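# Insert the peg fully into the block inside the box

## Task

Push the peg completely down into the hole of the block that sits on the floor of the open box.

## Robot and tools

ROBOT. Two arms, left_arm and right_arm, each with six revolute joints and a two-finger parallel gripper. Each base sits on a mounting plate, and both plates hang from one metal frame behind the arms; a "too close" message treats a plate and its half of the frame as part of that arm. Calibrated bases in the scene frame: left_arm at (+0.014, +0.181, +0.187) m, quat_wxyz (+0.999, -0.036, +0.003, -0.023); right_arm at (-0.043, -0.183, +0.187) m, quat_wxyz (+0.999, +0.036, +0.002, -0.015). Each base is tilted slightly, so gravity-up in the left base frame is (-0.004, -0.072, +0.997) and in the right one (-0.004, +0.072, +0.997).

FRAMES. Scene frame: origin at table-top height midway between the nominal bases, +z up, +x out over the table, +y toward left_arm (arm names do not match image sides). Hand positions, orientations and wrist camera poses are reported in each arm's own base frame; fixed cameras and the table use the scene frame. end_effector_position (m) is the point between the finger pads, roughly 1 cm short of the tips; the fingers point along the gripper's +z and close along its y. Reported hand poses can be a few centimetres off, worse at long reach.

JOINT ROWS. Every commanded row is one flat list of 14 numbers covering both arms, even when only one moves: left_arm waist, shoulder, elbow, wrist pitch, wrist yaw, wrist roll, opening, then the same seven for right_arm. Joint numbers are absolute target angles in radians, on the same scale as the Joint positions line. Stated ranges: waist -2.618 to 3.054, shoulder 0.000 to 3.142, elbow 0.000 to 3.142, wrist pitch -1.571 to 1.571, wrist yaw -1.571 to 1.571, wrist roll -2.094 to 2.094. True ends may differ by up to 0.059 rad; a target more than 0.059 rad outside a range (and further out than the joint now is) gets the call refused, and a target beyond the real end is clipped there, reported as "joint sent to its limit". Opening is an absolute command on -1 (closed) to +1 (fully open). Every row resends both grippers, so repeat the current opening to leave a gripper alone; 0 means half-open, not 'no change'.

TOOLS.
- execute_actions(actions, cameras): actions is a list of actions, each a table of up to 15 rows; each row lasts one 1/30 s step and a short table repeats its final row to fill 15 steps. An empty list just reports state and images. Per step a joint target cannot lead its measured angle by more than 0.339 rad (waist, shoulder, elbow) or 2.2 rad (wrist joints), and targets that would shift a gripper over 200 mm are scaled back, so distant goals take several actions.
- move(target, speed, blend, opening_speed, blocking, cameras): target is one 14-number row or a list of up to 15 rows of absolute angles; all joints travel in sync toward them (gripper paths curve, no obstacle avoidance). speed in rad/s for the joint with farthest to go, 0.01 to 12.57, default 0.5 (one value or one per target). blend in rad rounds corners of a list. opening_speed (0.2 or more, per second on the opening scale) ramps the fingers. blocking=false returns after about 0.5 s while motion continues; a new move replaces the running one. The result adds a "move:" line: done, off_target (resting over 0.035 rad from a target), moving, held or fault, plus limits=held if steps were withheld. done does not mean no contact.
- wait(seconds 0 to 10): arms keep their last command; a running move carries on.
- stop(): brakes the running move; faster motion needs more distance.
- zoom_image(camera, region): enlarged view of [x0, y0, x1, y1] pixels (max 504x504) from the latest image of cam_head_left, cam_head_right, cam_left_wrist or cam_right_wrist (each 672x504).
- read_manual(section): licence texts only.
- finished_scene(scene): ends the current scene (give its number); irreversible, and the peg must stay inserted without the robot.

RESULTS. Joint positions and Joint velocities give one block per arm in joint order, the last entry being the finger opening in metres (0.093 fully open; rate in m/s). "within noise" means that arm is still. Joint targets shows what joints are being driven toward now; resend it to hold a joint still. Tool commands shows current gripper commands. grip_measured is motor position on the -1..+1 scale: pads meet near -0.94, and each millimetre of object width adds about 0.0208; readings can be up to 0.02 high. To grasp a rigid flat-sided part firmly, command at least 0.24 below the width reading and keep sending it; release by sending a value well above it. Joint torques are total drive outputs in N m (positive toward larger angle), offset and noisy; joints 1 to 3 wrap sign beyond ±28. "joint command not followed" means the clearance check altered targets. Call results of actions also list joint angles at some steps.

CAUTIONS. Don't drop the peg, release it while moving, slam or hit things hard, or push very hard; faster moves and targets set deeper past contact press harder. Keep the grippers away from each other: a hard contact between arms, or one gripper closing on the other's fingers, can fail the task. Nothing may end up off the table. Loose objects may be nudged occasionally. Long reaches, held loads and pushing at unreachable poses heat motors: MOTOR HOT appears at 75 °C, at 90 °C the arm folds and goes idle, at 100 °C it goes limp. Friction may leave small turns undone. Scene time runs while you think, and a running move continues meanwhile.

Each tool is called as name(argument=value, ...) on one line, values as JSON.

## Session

execute_actions(actions=[])

zoom_image(camera="cam_head_left", region=[180, 220, 520, 440])

Scene clock: 0.00 s.
left_arm: end_effector_position=(+0.3914, +0.0426, +0.0756) grip_measured=+1.000 end_effector_quat_wxyz=(+0.551, -0.064, +0.827, +0.094) | right_arm: end_effector_position=(+0.3717, -0.0222, +0.0974) grip_measured=+1.000 end_effector_quat_wxyz=(+0.587, +0.078, +0.803, -0.067)
Joint positions: left_arm=[0.018 1.617 0.392 0.832 -0.211 0.005 0.093] | right_arm=[0.054 1.489 0.296 0.877 0.253 0.064 0.093]
Joint velocities: within noise
Joint torques (N m): no reading
Heat: left arm: 29 °C; right arm: 29 °C.
Joint targets: left_arm=[0.018 1.610 0.400 0.834 -0.212 0.006] | right_arm=[0.054 1.481 0.307 0.888 0.253 0.064]
Tool commands: left_gripper/opening=+1.0 right_gripper/opening=+1.0

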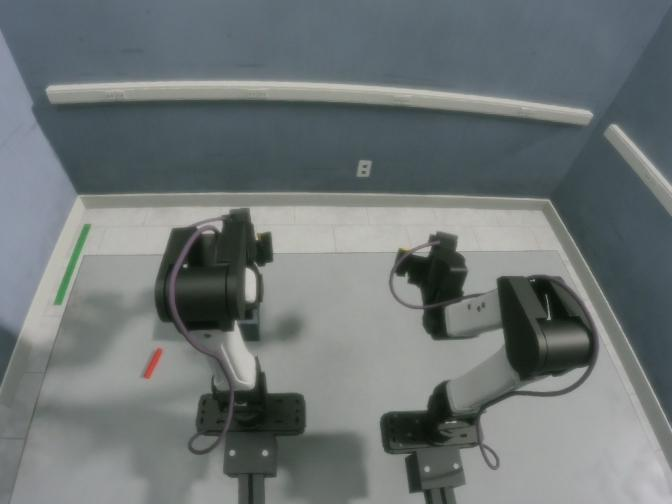

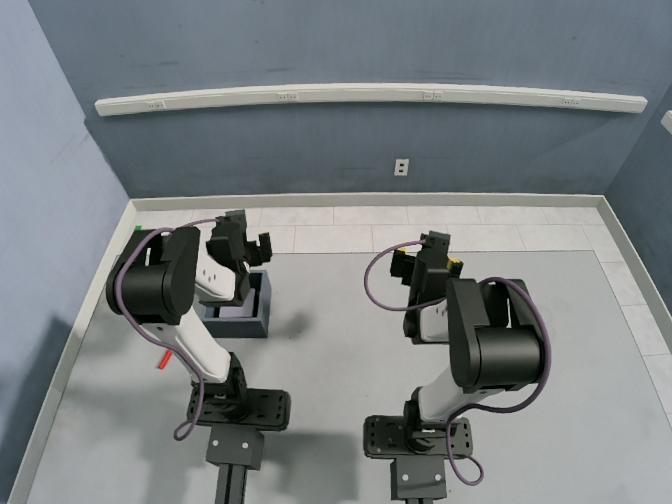

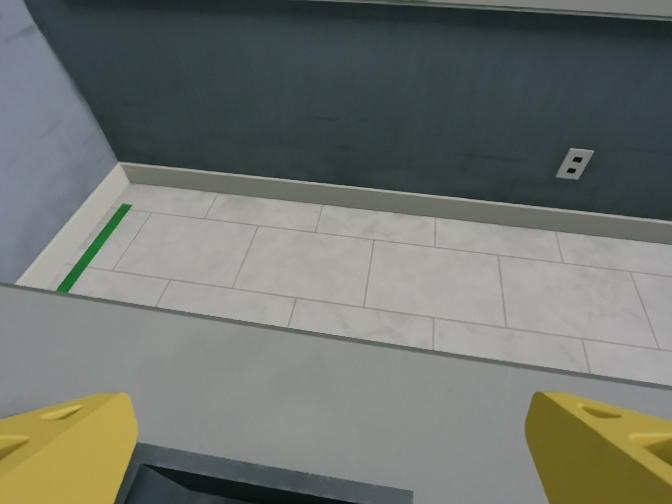

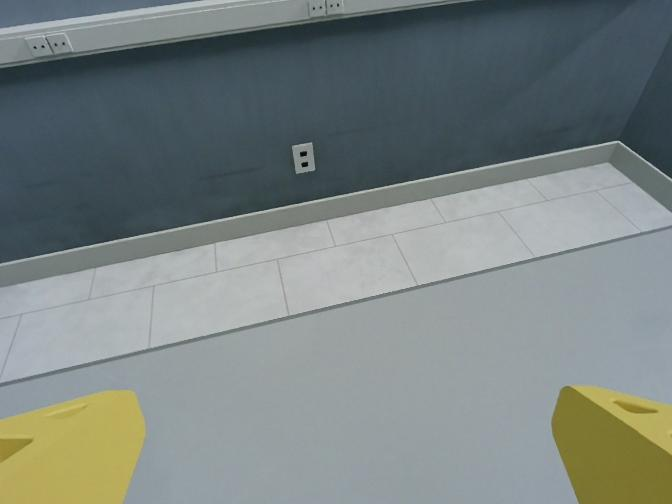

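Scaled by 1.482.

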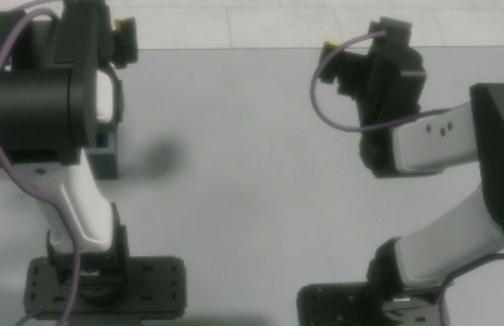

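move(target=[0.8,1.805,1.46,-1.15,-0.047,0,1,0.054,1.481,0.307,0.888,0.253,0.064,1], speed=1.2)

Scene clock: 18.63 s.
left_arm: end_effector_position=(+0.2342, +0.2530, +0.1007) grip_measured=+1.000 end_effector_quat_wxyz=(+0.023, -0.386, +0.921, +0.039) | right_arm: end_effector_position=(+0.3717, -0.0222, +0.0974) grip_measured=+1.000 end_effector_quat_wxyz=(+0.587, +0.078, +0.803, -0.067)
Joint positions: left_arm=[0.797 1.787 1.431 -1.142 -0.055 0.005 0.093] | right_arm=[0.054 1.489 0.296 0.877 0.253 0.064 0.093]
Joint velocities: within noise
Joint torques (N m): left_arm=[0.2 -5.35 8.25 0.25 0.07 -0.11] | right_arm=[0.53 -5.05 7.23 2.01 0.06 0.03]
Heat: left arm: 31 °C; right arm: 30 °C.
Joint targets: left_arm=[0.800 1.805 1.460 -1.150 -0.047 0.000] | right_arm=[0.054 1.481 0.307 0.888 0.253 0.064]
move: done

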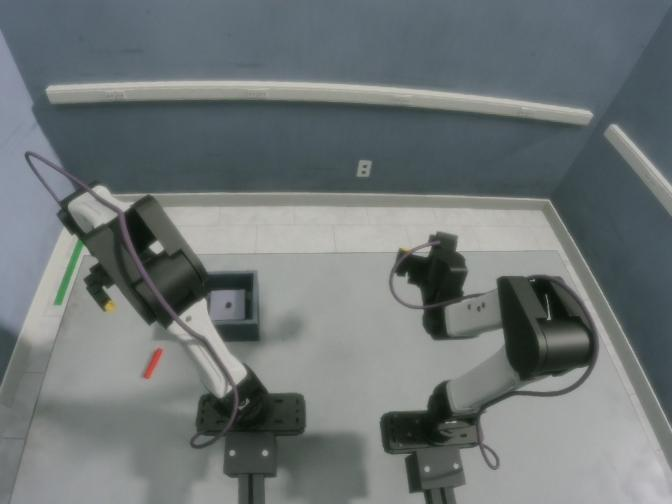

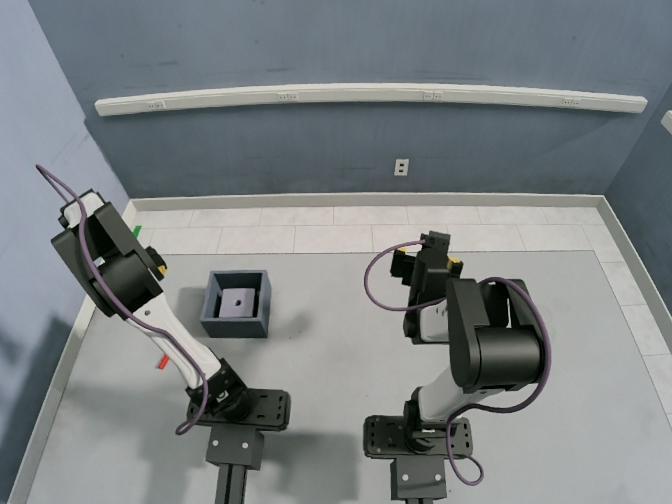

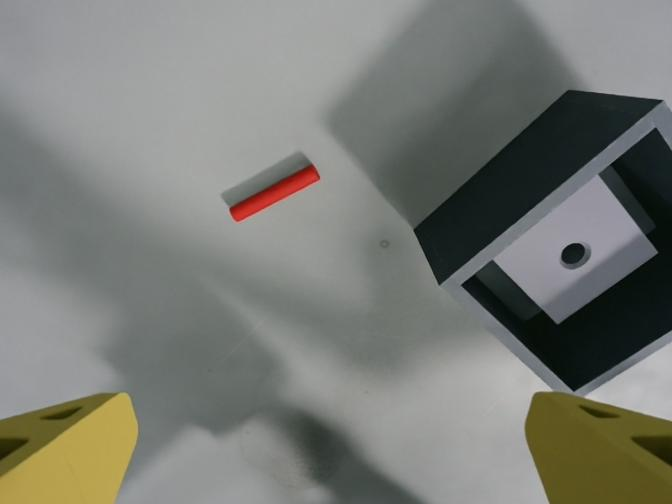

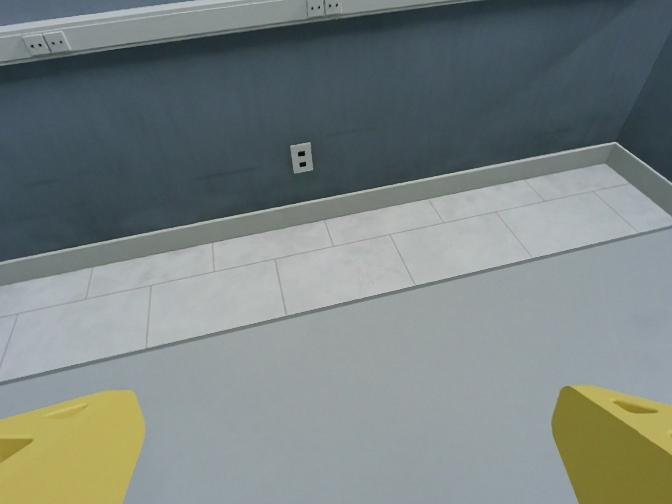

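move(target=[0.71,2.295,1.172,-0.6,-0.379,0.983,1,0.214,2.045,0.652,0.634,-0.949,-0.657,1], speed=1.2)

Scene clock: 54.77 s.
left_arm: end_effector_position=(+0.2028, +0.2576, -0.1068) grip_measured=+1.000 end_effector_quat_wxyz=(-0.185, +0.139, +0.970, +0.068) | right_arm: end_effector_position=(+0.3274, +0.2068, -0.0030) grip_measured=+1.000 end_effector_quat_wxyz=(+0.430, -0.499, +0.677, +0.328)
Joint positions: left_arm=[0.717 2.281 1.176 -0.612 -0.371 0.973 0.093] | right_arm=[0.207 2.032 0.628 0.637 -0.93 -0.642 0.093]
Joint velocities: within noise
Joint torques (N m): left_arm=[-0.66 -6.94 2.89 -0.05 -0.3 0.03] | right_arm=[1.21 -6.11 7.1 1.3 -0.55 -0.13]
Heat: left arm: 33 °C; right arm: 33 °C.
Joint targets: left_arm=[0.710 2.295 1.172 -0.600 -0.379 0.983] | right_arm=[0.214 2.045 0.652 0.634 -0.949 -0.657]
move: done

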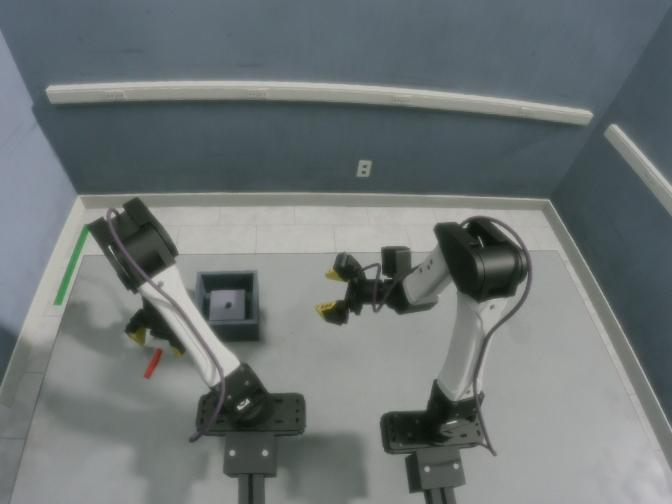

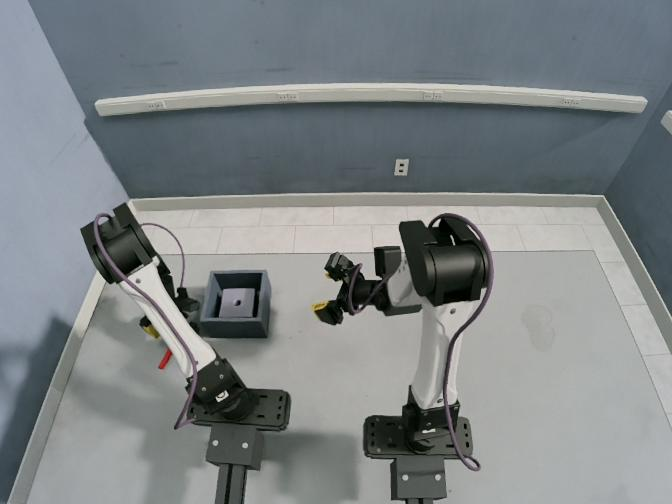

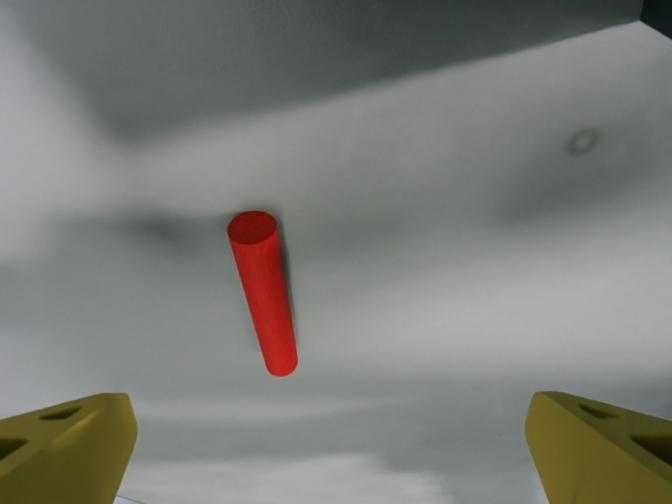

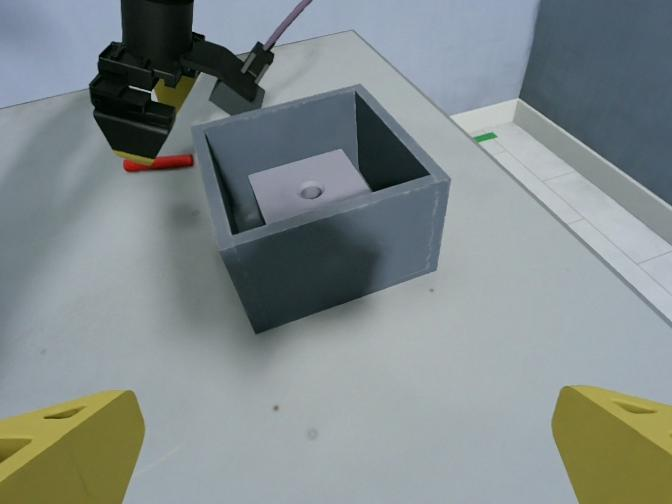

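move(target=[0.782,2.470,1.267,-0.494,-0.394,1.060,1,0.207,2.032,0.628,0.637,-0.94,-0.65,1], speed=0.35, cameras=["cam_left_wrist","cam_right_wrist"])

Scene clock: 70.93 s.
left_arm: end_effector_position=(+0.1943, +0.2803, -0.1534) grip_measured=+1.000 end_effector_quat_wxyz=(-0.194, +0.146, +0.968, +0.062) | right_arm: end_effector_position=(+0.3273, +0.2069, -0.0030) grip_measured=+1.000 end_effector_quat_wxyz=(+0.430, -0.499, +0.677, +0.328)
Joint positions: left_arm=[0.778 2.452 1.247 -0.507 -0.387 1.05 0.093] | right_arm=[0.207 2.032 0.628 0.637 -0.931 -0.643 0.093]
Joint velocities: within noise
Joint torques (N m): left_arm=[0.27 -7.05 4.42 -0.06 -0.3 0.06] | right_arm=[0.77 -7.47 4.55 1.33 -0.46 -0.04]
Heat: left arm: 34 °C; right arm: 32 °C.
Joint targets: left_arm=[0.782 2.470 1.267 -0.494 -0.394 1.060] | right_arm=[0.207 2.032 0.628 0.637 -0.940 -0.650]
move: done
Images, in order (width x height): cam_left_wrist 672x504, cam_right_wrist 672x504.

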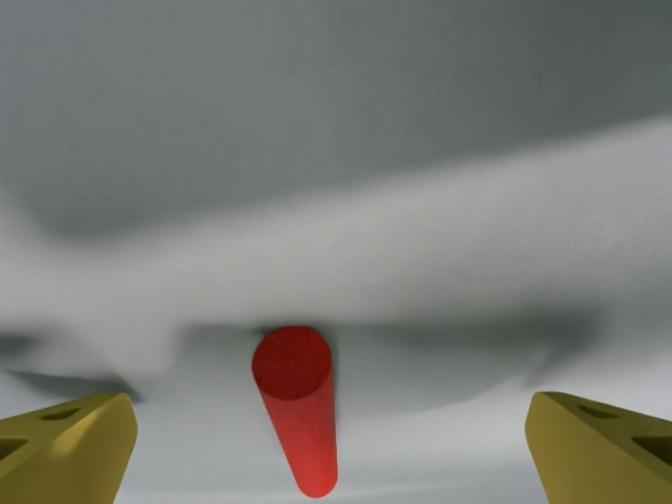

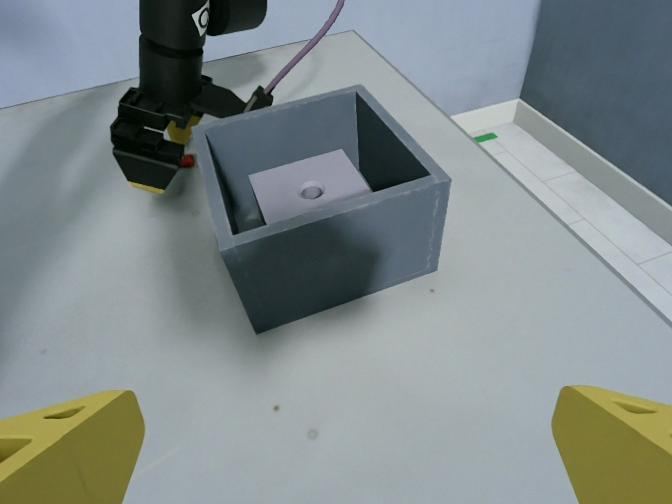

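move(target=[0.798,2.480,1.289,-0.512,-0.394,1.060,-1,0.207,2.032,0.628,0.637,-0.94,-0.65,1], speed=0.2, opening_speed=0.9, cameras=["cam_left_wrist","cam_right_wrist"])

Scene clock: 83.30 s.
left_arm: end_effector_position=(+0.1963, +0.2893, -0.1530) grip_measured=-0.806 end_effector_quat_wxyz=(-0.189, +0.138, +0.970, +0.068) | right_arm: end_effector_position=(+0.3273, +0.2069, -0.0030) grip_measured=+1.000 end_effector_quat_wxyz=(+0.430, -0.499, +0.677, +0.328)
Joint positions: left_arm=[0.792 2.459 1.271 -0.506 -0.387 1.051 0.007] | right_arm=[0.207 2.032 0.628 0.637 -0.931 -0.643 0.093]
Joint velocities: within noise
Joint torques (N m): left_arm=[0.42 -6.94 4.41 -0.21 -0.31 0.04] | right_arm=[0.66 -7.47 4.51 1.32 -0.44 -0.03]
Heat: left arm: 34 °C; right arm: 32 °C.
Joint targets: left_arm=[0.798 2.480 1.289 -0.512 -0.394 1.060] | right_arm=[0.207 2.032 0.628 0.637 -0.940 -0.650]
move: done
Images, in order (width x height): cam_left_wrist 672x504, cam_right_wrist 672x504.

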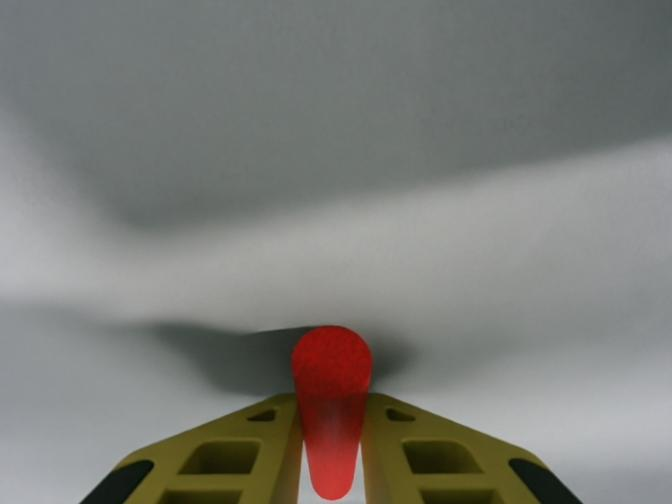

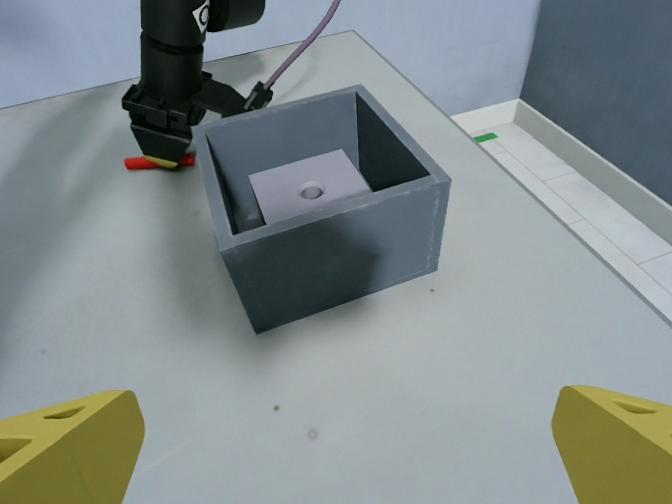

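move(target=[[0.792,2.474,1.284,-0.506,-0.394,1.060,-0.3,0.207,2.032,0.628,0.637,-0.94,-0.65,1],[0.750,2.492,1.320,-0.528,-0.394,1.060,-0.3,0.207,2.032,0.628,0.637,-0.94,-0.65,1],[0.750,2.492,1.320,-0.528,-0.394,1.060,-1,0.207,2.032,0.628,0.637,-0.94,-0.65,1]], speed=0.2, opening_speed=0.9, cameras=["cam_left_wrist","cam_right_wrist"])

zoom_image(camera="cam_right_wrist", region=[100, 80, 240, 200])

Scene clock: 104.87 s.
left_arm: end_effector_position=(+0.2116, +0.2862, -0.1526) grip_measured=-0.807 end_effector_quat_wxyz=(-0.187, +0.156, +0.967, +0.073) | right_arm: end_effector_position=(+0.3273, +0.2069, -0.0030) grip_measured=+1.000 end_effector_quat_wxyz=(+0.430, -0.499, +0.677, +0.328)
Joint positions: left_arm=[0.754 2.47 1.301 -0.521 -0.388 1.051 0.006] | right_arm=[0.207 2.032 0.628 0.637 -0.931 -0.643 0.093]
Joint velocities: within noise
Joint torques (N m): left_arm=[-0.53 -7.01 4.57 -0.21 -0.3 0.04] | right_arm=[0.64 -7.36 4.6 1.34 -0.4 -0.06]
Heat: left arm: 36 °C; right arm: 32 °C.
Joint targets: left_arm=[0.750 2.492 1.320 -0.528 -0.394 1.060] | right_arm=[0.207 2.032 0.628 0.637 -0.940 -0.650]
move: done
Images, in order (width x height): cam_left_wrist 672x504, cam_right_wrist 672x504.

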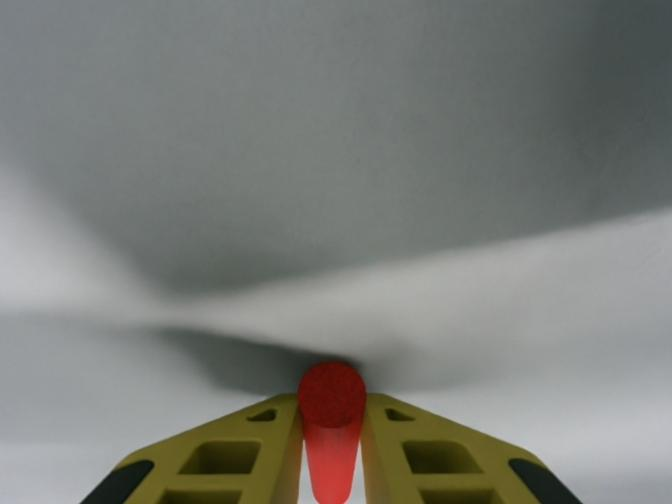

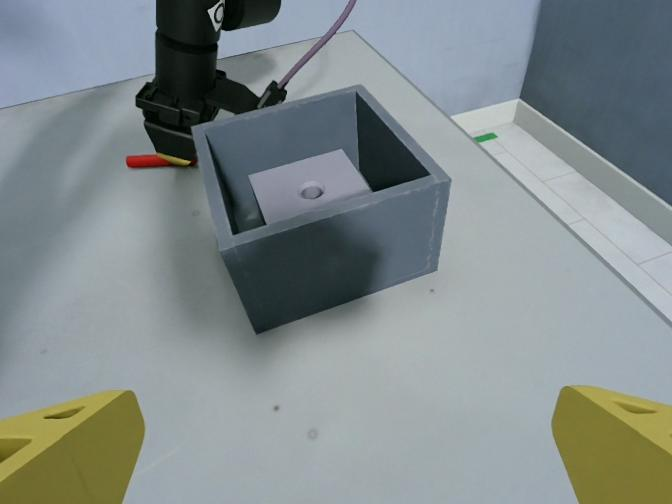

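Scaled by 3.600.

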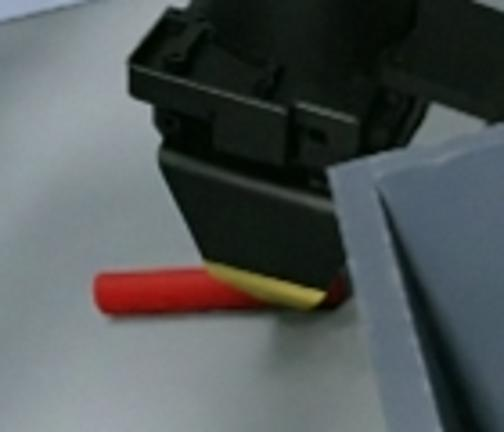

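move(target=[[0.754,2.02,1.2,-0.62,-0.394,1.06,-1,0.207,2.032,0.628,0.637,-0.94,-0.65,1],[0.688,1.862,0.627,0.295,1.063,0.983,-1,0.207,2.032,0.628,0.637,-0.94,-0.65,1]], speed=[0.7,0.9], blend=0.1)

zoom_image(camera="cam_right_wrist", region=[180, 20, 460, 260])

Scene clock: 143.10 s.
left_arm: end_effector_position=(+0.3421, +0.0927, +0.0185) grip_measured=-0.823 end_effector_quat_wxyz=(+0.526, +0.268, +0.796, -0.134) | right_arm: end_effector_position=(+0.3273, +0.2069, -0.0030) grip_measured=+1.000 end_effector_quat_wxyz=(+0.430, -0.499, +0.677, +0.328)
Joint positions: left_arm=[0.69 1.891 0.631 0.279 1.053 0.99 0.006] | right_arm=[0.207 2.032 0.628 0.637 -0.931 -0.643 0.093]
Joint velocities: within noise
Joint torques (N m): left_arm=[-0.21 -8.09 3.19 1.31 0.74 -0.11] | right_arm=[0.64 -7.43 4.45 1.33 -0.41 -0.05]
Heat: left arm: 37 °C; right arm: 32 °C.
Joint targets: left_arm=[0.688 1.862 0.627 0.295 1.063 0.983] | right_arm=[0.207 2.032 0.628 0.637 -0.940 -0.650]
move: done

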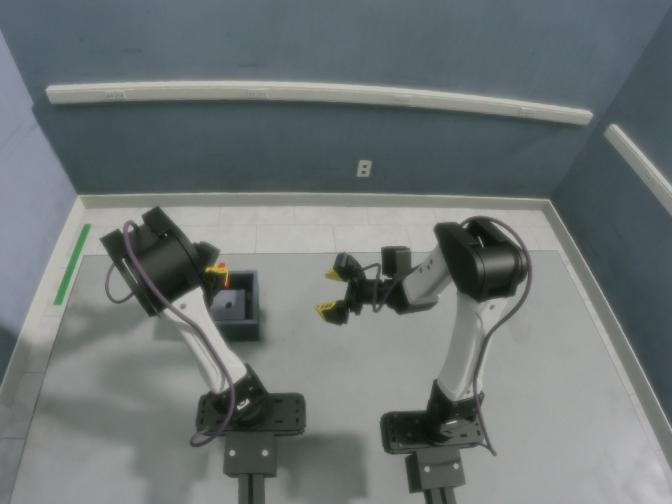

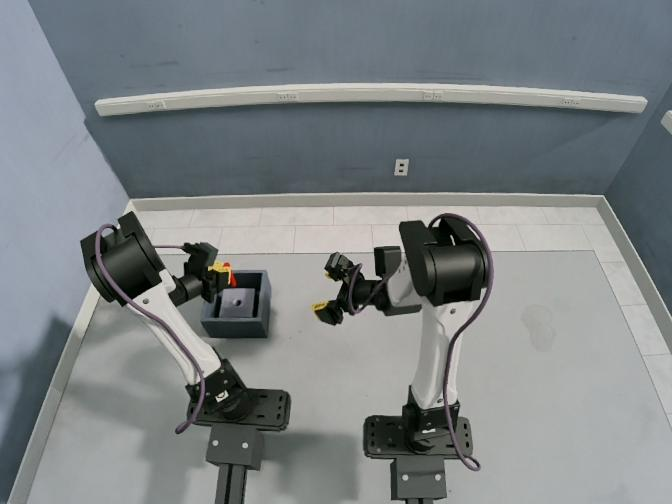

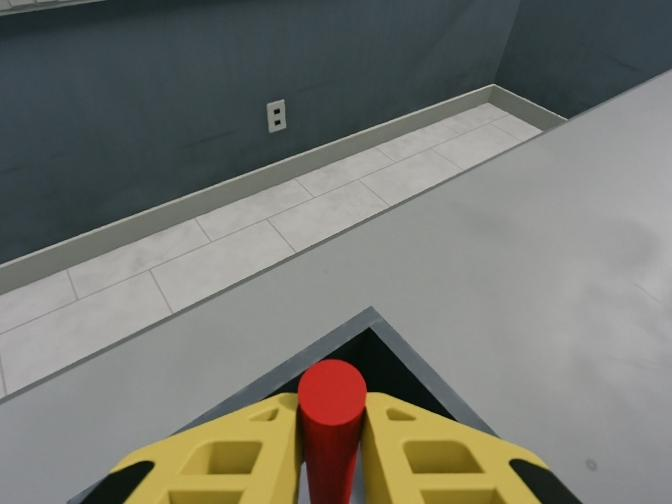

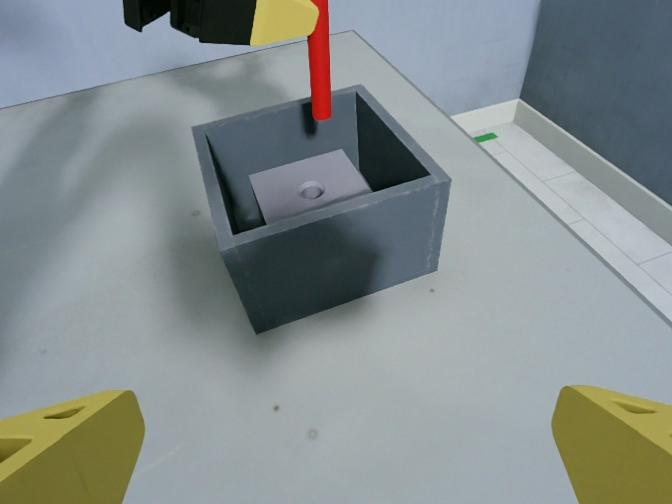

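Scaled by 1.800.

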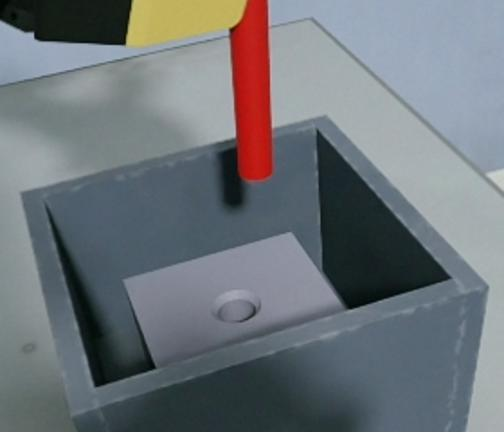

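move(target=[0.736,2.067,0.602,0.422,1.09,1.052,-1,0.207,2.032,0.628,0.637,-0.94,-0.65,1], speed=0.4, cameras=["cam_right_wrist","cam_left_wrist"])

zoom_image(camera="cam_right_wrist", region=[180, 20, 460, 260])

Scene clock: 169.50 s.
left_arm: end_effector_position=(+0.3304, +0.0959, -0.0204) grip_measured=-0.823 end_effector_quat_wxyz=(+0.527, +0.261, +0.797, -0.141) | right_arm: end_effector_position=(+0.3273, +0.2069, -0.0030) grip_measured=+1.000 end_effector_quat_wxyz=(+0.430, -0.499, +0.677, +0.328)
Joint positions: left_arm=[0.729 2.053 0.608 0.406 1.081 1.039 0.006] | right_arm=[0.207 2.032 0.628 0.637 -0.931 -0.643 0.093]
Joint velocities: within noise
Joint torques (N m): left_arm=[0.55 -4.86 2.06 1.22 0.73 0.09] | right_arm=[0.61 -7.31 4.53 1.32 -0.42 -0.07]
Heat: left arm: 37 °C; right arm: 33 °C.
Joint targets: left_arm=[0.736 2.067 0.602 0.422 1.090 1.052] | right_arm=[0.207 2.032 0.628 0.637 -0.940 -0.650]
move: done
Images, in order (width x height): cam_left_wrist 672x504, cam_right_wrist 672x504.

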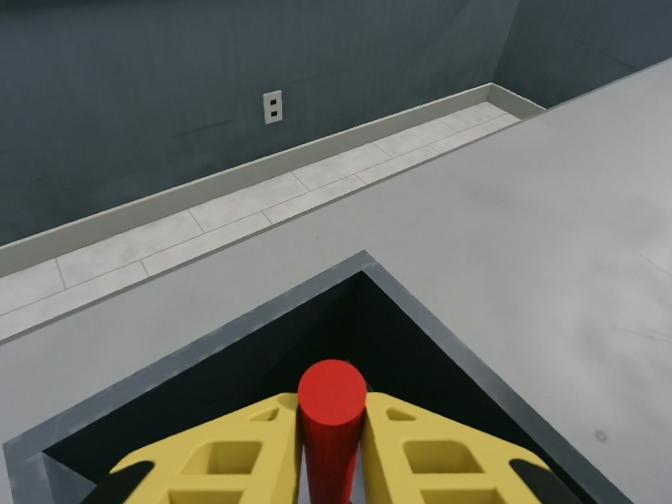

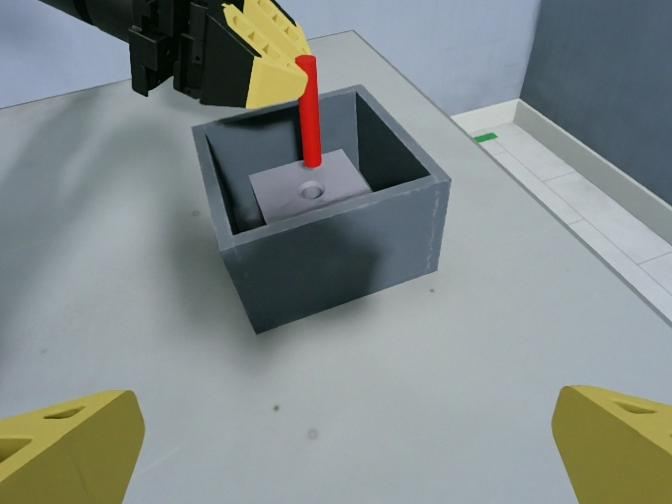

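Scaled by 1.800.

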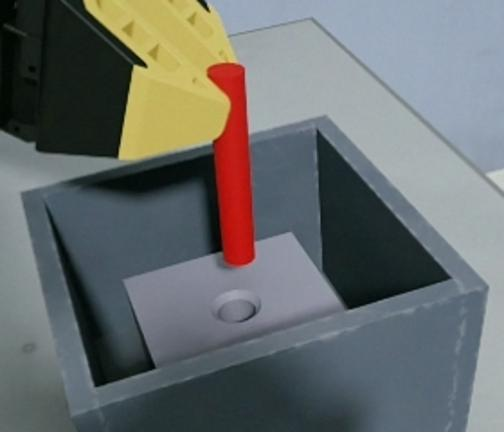

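move(target=[0.746,2.160,0.605,0.502,1.092,1.073,-1,0.207,2.032,0.628,0.637,-0.94,-0.65,1], speed=0.25, cameras=["cam_right_wrist"])

zoom_image(camera="cam_right_wrist", region=[220, 60, 400, 220])

Scene clock: 179.40 s.
left_arm: end_effector_position=(+0.3276, +0.0971, -0.0403) grip_measured=-0.823 end_effector_quat_wxyz=(+0.527, +0.263, +0.796, -0.137) | right_arm: end_effector_position=(+0.3273, +0.2069, -0.0030) grip_measured=+1.000 end_effector_quat_wxyz=(+0.430, -0.499, +0.677, +0.328)
Joint positions: left_arm=[0.739 2.144 0.608 0.487 1.083 1.06 0.006] | right_arm=[0.207 2.032 0.628 0.637 -0.931 -0.643 0.093]
Joint velocities: within noise
Joint torques (N m): left_arm=[0.54 -4.82 1.84 1.19 0.74 0.11] | right_arm=[0.51 -7.39 4.44 1.29 -0.39 -0.02]
Heat: left arm: 36 °C; right arm: 33 °C.
Joint targets: left_arm=[0.746 2.160 0.605 0.502 1.092 1.073] | right_arm=[0.207 2.032 0.628 0.637 -0.940 -0.650]
move: done
Images, in order (width x height): cam_right_wrist 672x504.

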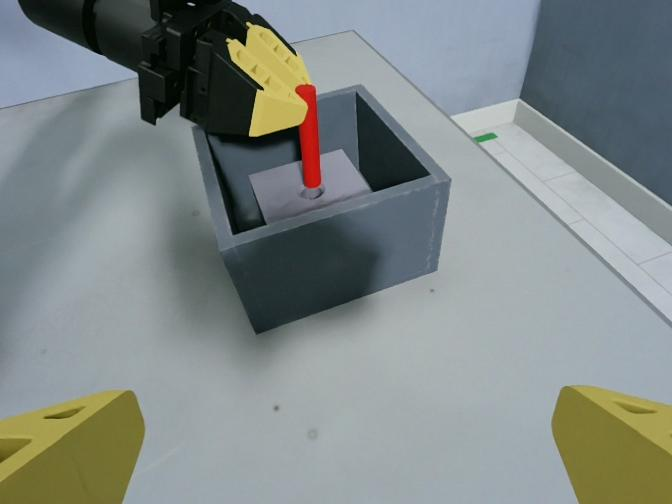

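Scaled by 2.800.

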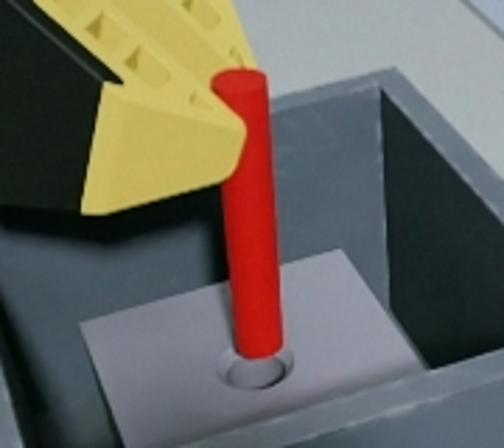

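move(target=[0.727,2.199,0.594,0.547,1.090,1.071,-1,0.207,2.032,0.628,0.637,-0.94,-0.65,1], speed=0.1, cameras=["cam_right_wrist"])

zoom_image(camera="cam_right_wrist", region=[220, 60, 400, 220])

Scene clock: 188.97 s.
left_arm: end_effector_position=(+0.3261, +0.0940, -0.0486) grip_measured=-0.823 end_effector_quat_wxyz=(+0.527, +0.265, +0.795, -0.138) | right_arm: end_effector_position=(+0.3273, +0.2069, -0.0030) grip_measured=+1.000 end_effector_quat_wxyz=(+0.430, -0.499, +0.677, +0.328)
Joint positions: left_arm=[0.734 2.182 0.601 0.532 1.083 1.06 0.006] | right_arm=[0.207 2.032 0.628 0.637 -0.931 -0.643 0.093]
Joint velocities: within noise
Joint torques (N m): left_arm=[-0.64 -4.82 1.17 1.2 0.71 0.05] | right_arm=[0.64 -7.46 4.52 1.35 -0.41 -0.06]
Heat: left arm: 35 °C; right arm: 33 °C.
Joint targets: left_arm=[0.727 2.199 0.594 0.547 1.090 1.071] | right_arm=[0.207 2.032 0.628 0.637 -0.940 -0.650]
move: done
Images, in order (width x height): cam_right_wrist 672x504.

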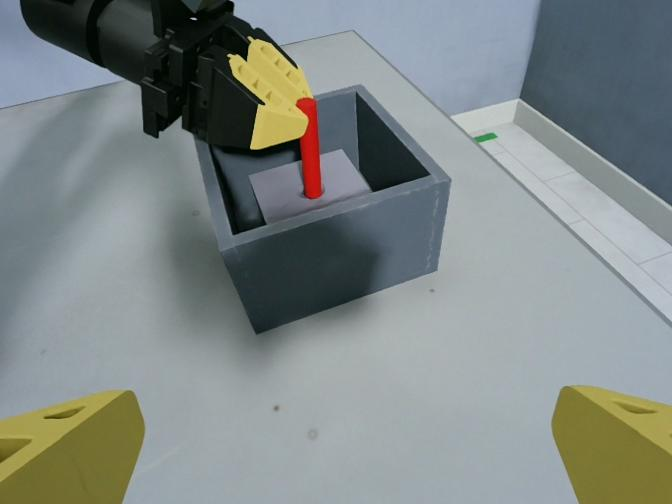

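Scaled by 2.800.

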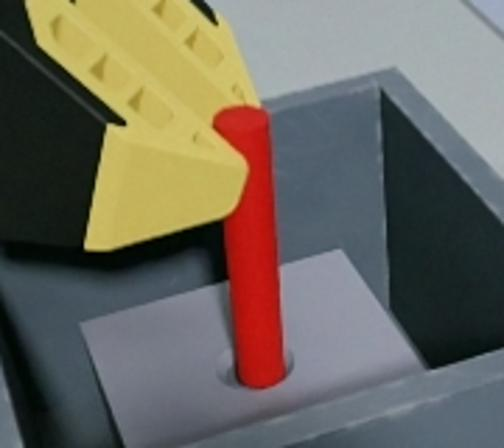

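move(target=[0.743,2.254,0.604,0.600,1.090,1.071,-1,0.207,2.032,0.628,0.637,-0.94,-0.65,1], speed=0.1, cameras=["cam_right_wrist"])

zoom_image(camera="cam_right_wrist", region=[180, 60, 400, 240])

Scene clock: 195.53 s.
left_arm: end_effector_position=(+0.3262, +0.0953, -0.0514) grip_measured=-0.823 end_effector_quat_wxyz=(+0.542, +0.269, +0.784, -0.136) | right_arm: end_effector_position=(+0.3273, +0.2069, -0.0030) grip_measured=+1.000 end_effector_quat_wxyz=(+0.430, -0.499, +0.677, +0.328)
Joint positions: left_arm=[0.745 2.226 0.601 0.601 1.116 1.061 0.006] | right_arm=[0.207 2.032 0.628 0.637 -0.931 -0.643 0.093]
Joint velocities: within noise
Joint torques (N m): left_arm=[-0.25 -3.93 1.74 1.03 0.32 0.06] | right_arm=[0.58 -7.32 4.56 1.33 -0.4 -0.02]
Heat: left arm: 35 °C; right arm: 33 °C.
Joint targets: left_arm=[0.743 2.254 0.604 0.600 1.090 1.071] | right_arm=[0.207 2.032 0.628 0.637 -0.940 -0.650]
move: done
Images, in order (width x height): cam_right_wrist 672x504.

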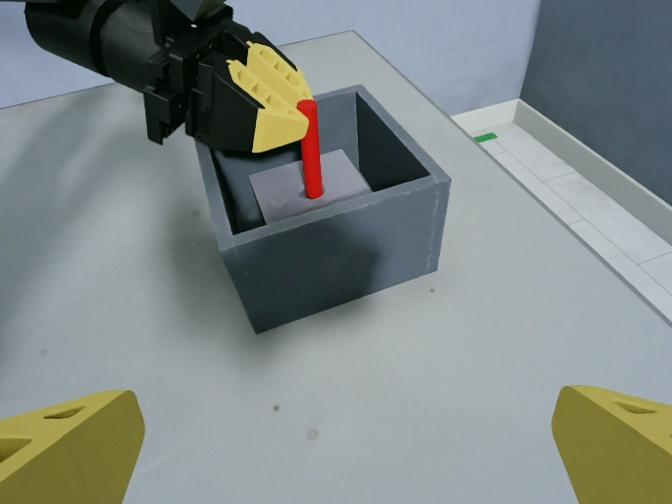

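Scaled by 2.291.

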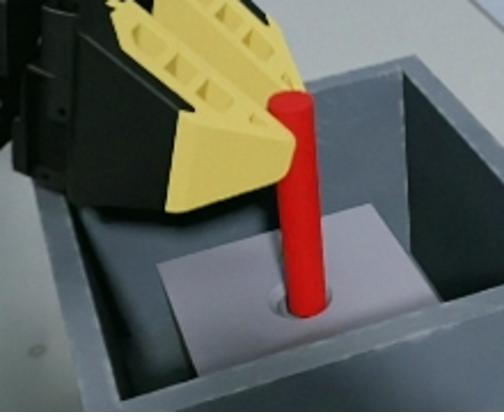

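move(target=[[0.746,2.150,0.583,0.524,1.090,1.071,-1,0.207,2.032,0.628,0.637,-0.94,-0.65,1],[0.748,2.234,0.590,0.588,1.092,1.071,-1,0.207,2.032,0.628,0.637,-0.94,-0.65,1]], speed=0.12, cameras=["cam_right_wrist"])

zoom_image(camera="cam_right_wrist", region=[220, 60, 400, 220])

Scene clock: 207.37 s.
left_arm: end_effector_position=(+0.3240, +0.0950, -0.0510) grip_measured=-0.823 end_effector_quat_wxyz=(+0.538, +0.266, +0.788, -0.135) | right_arm: end_effector_position=(+0.3273, +0.2069, -0.0030) grip_measured=+1.000 end_effector_quat_wxyz=(+0.430, -0.499, +0.677, +0.328)
Joint positions: left_arm=[0.747 2.212 0.591 0.588 1.105 1.062 0.006] | right_arm=[0.207 2.032 0.628 0.637 -0.931 -0.643 0.093]
Joint velocities: within noise
Joint torques (N m): left_arm=[0.05 -4.36 1.42 1.07 0.47 0.04] | right_arm=[0.55 -7.43 4.56 1.27 -0.47 -0.07]
Heat: left arm: 34 °C; right arm: 33 °C.
Joint targets: left_arm=[0.748 2.234 0.590 0.588 1.092 1.071] | right_arm=[0.207 2.032 0.628 0.637 -0.940 -0.650]
move: done
Images, in order (width x height): cam_right_wrist 672x504.

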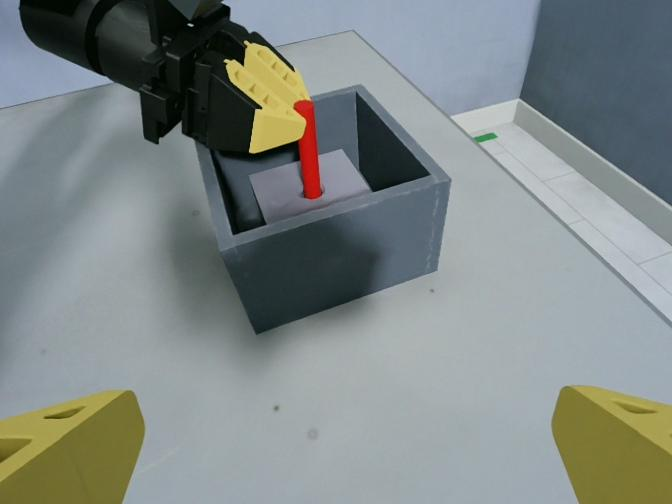

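Scaled by 2.800.

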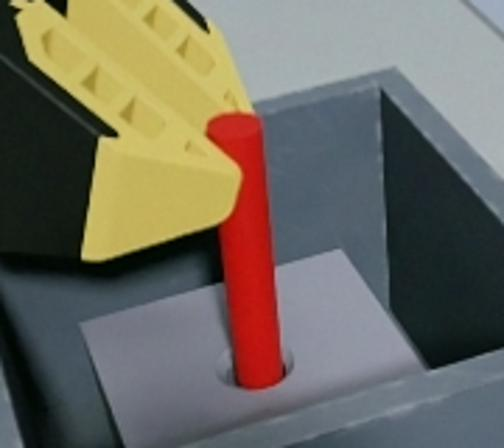

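move(target=[[0.758,2.160,0.586,0.530,1.090,1.071,-1,0.207,2.032,0.628,0.637,-0.94,-0.65,1],[0.756,2.250,0.597,0.600,1.094,1.071,-1,0.207,2.032,0.628,0.637,-0.94,-0.65,1]], speed=0.12, cameras=["cam_right_wrist","cam_left_wrist"])

zoom_image(camera="cam_right_wrist", region=[220, 60, 400, 220])

Scene clock: 216.53 s.
left_arm: end_effector_position=(+0.3227, +0.0966, -0.0566) grip_measured=-0.823 end_effector_quat_wxyz=(+0.534, +0.264, +0.792, -0.131) | right_arm: end_effector_position=(+0.3273, +0.2069, -0.0030) grip_measured=+1.000 end_effector_quat_wxyz=(+0.430, -0.499, +0.677, +0.328)
Joint positions: left_arm=[0.751 2.23 0.591 0.602 1.094 1.065 0.006] | right_arm=[0.207 2.032 0.628 0.637 -0.931 -0.643 0.093]
Joint velocities: within noise
Joint torques (N m): left_arm=[0.34 -4.57 1.95 1.02 0.64 0] | right_arm=[0.65 -7.49 4.57 1.31 -0.4 -0.05]
Heat: left arm: 34 °C; right arm: 33 °C.
Joint targets: left_arm=[0.756 2.250 0.597 0.600 1.094 1.071] | right_arm=[0.207 2.032 0.628 0.637 -0.940 -0.650]
move: done
Images, in order (width x height): cam_left_wrist 672x504, cam_right_wrist 672x504.

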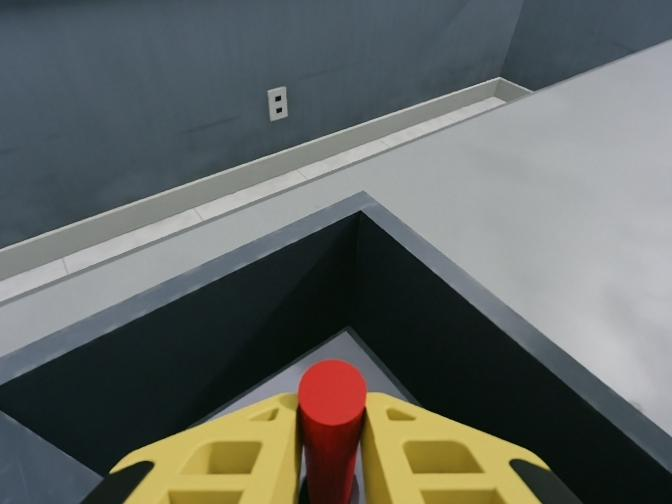

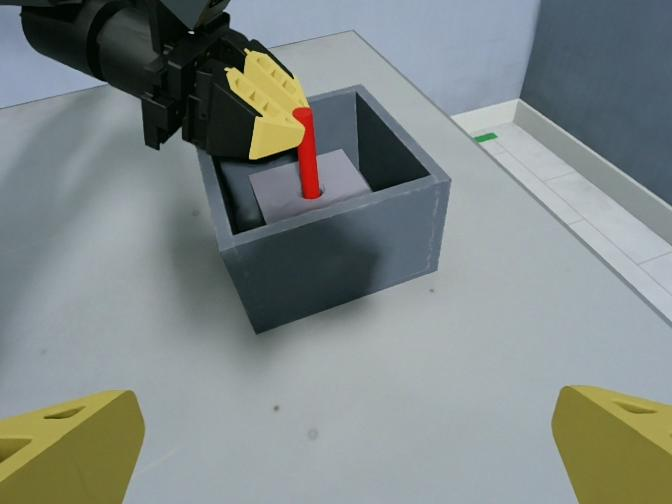

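Scaled by 2.800.

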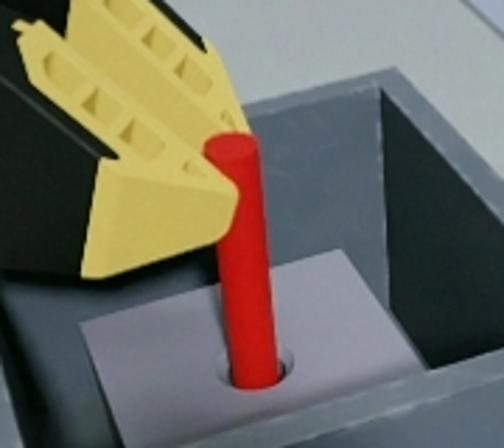

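move(target=[0.757,2.304,0.612,0.638,1.094,1.071,-1,0.207,2.032,0.628,0.637,-0.94,-0.65,1], speed=0.1, cameras=["cam_right_wrist"])

zoom_image(camera="cam_right_wrist", region=[180, 60, 400, 240])

Scene clock: 221.37 s.
left_arm: end_effector_position=(+0.3234, +0.0975, -0.0677) grip_measured=-0.823 end_effector_quat_wxyz=(+0.533, +0.263, +0.794, -0.131) | right_arm: end_effector_position=(+0.3273, +0.2069, -0.0030) grip_measured=+1.000 end_effector_quat_wxyz=(+0.430, -0.499, +0.677, +0.328)
Joint positions: left_arm=[0.751 2.284 0.606 0.638 1.091 1.065 0.006] | right_arm=[0.207 2.032 0.628 0.637 -0.931 -0.643 0.093]
Joint velocities: within noise
Joint torques (N m): left_arm=[0.4 -4.68 1.76 1.07 0.66 0] | right_arm=[0.64 -7.36 4.6 1.35 -0.4 -0.05]
Heat: left arm: 34 °C; right arm: 33 °C.
Joint targets: left_arm=[0.757 2.304 0.612 0.638 1.094 1.071] | right_arm=[0.207 2.032 0.628 0.637 -0.940 -0.650]
move: done
Images, in order (width x height): cam_right_wrist 672x504.

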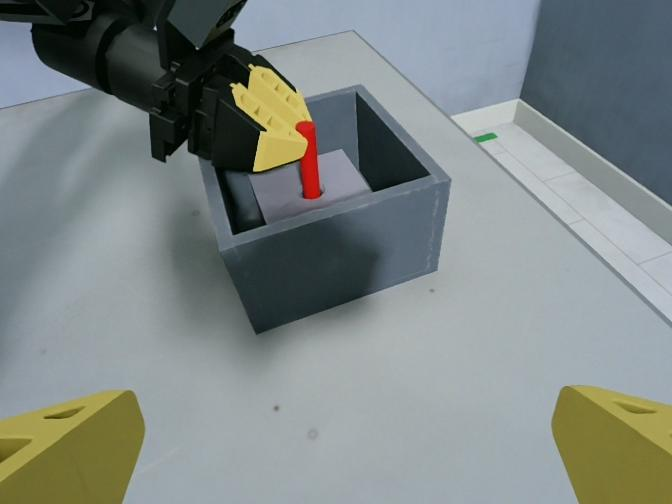

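Scaled by 2.291.

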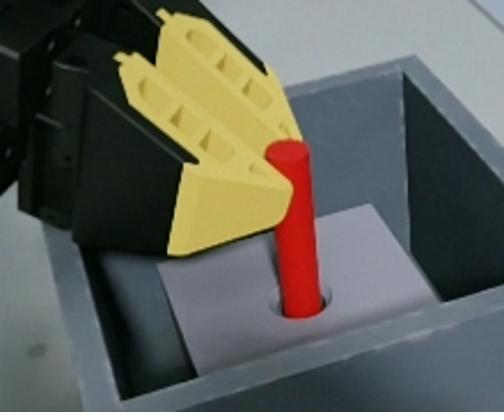

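move(target=[0.757,2.346,0.624,0.669,1.094,1.071,-1,0.207,2.032,0.628,0.637,-0.94,-0.65,1], speed=0.1, cameras=["cam_right_wrist"])

zoom_image(camera="cam_right_wrist", region=[180, 60, 400, 240])

Scene clock: 226.50 s.
left_arm: end_effector_position=(+0.3232, +0.0980, -0.0685) grip_measured=-0.823 end_effector_quat_wxyz=(+0.543, +0.261, +0.786, -0.137) | right_arm: end_effector_position=(+0.3273, +0.2069, -0.0030) grip_measured=+1.000 end_effector_quat_wxyz=(+0.430, -0.499, +0.677, +0.328)
Joint positions: left_arm=[0.76 2.311 0.612 0.668 1.121 1.058 0.006] | right_arm=[0.207 2.032 0.628 0.637 -0.931 -0.643 0.093]
Joint velocities: within noise
Joint torques (N m): left_arm=[-0.28 -3.43 2.17 1.06 0.32 0.06] | right_arm=[0.76 -7.39 4.63 1.33 -0.41 -0.05]
Heat: left arm: 34 °C; right arm: 33 °C.
Joint targets: left_arm=[0.757 2.346 0.624 0.669 1.094 1.071] | right_arm=[0.207 2.032 0.628 0.637 -0.940 -0.650]
move: done
Images, in order (width x height): cam_right_wrist 672x504.

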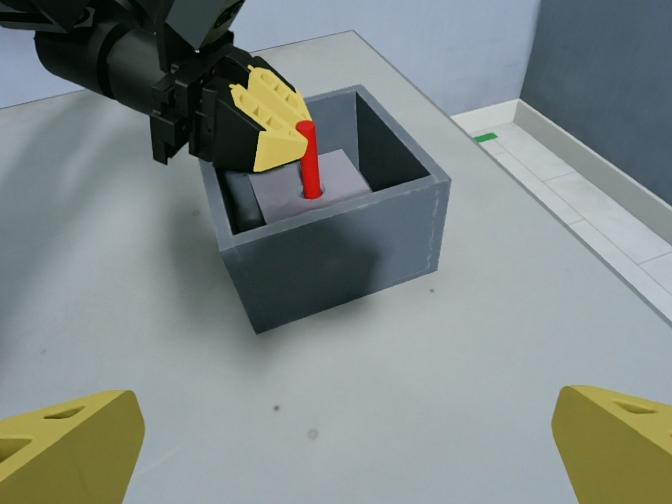

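Scaled by 2.291.

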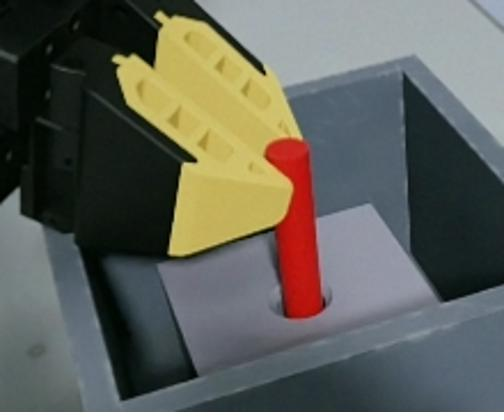

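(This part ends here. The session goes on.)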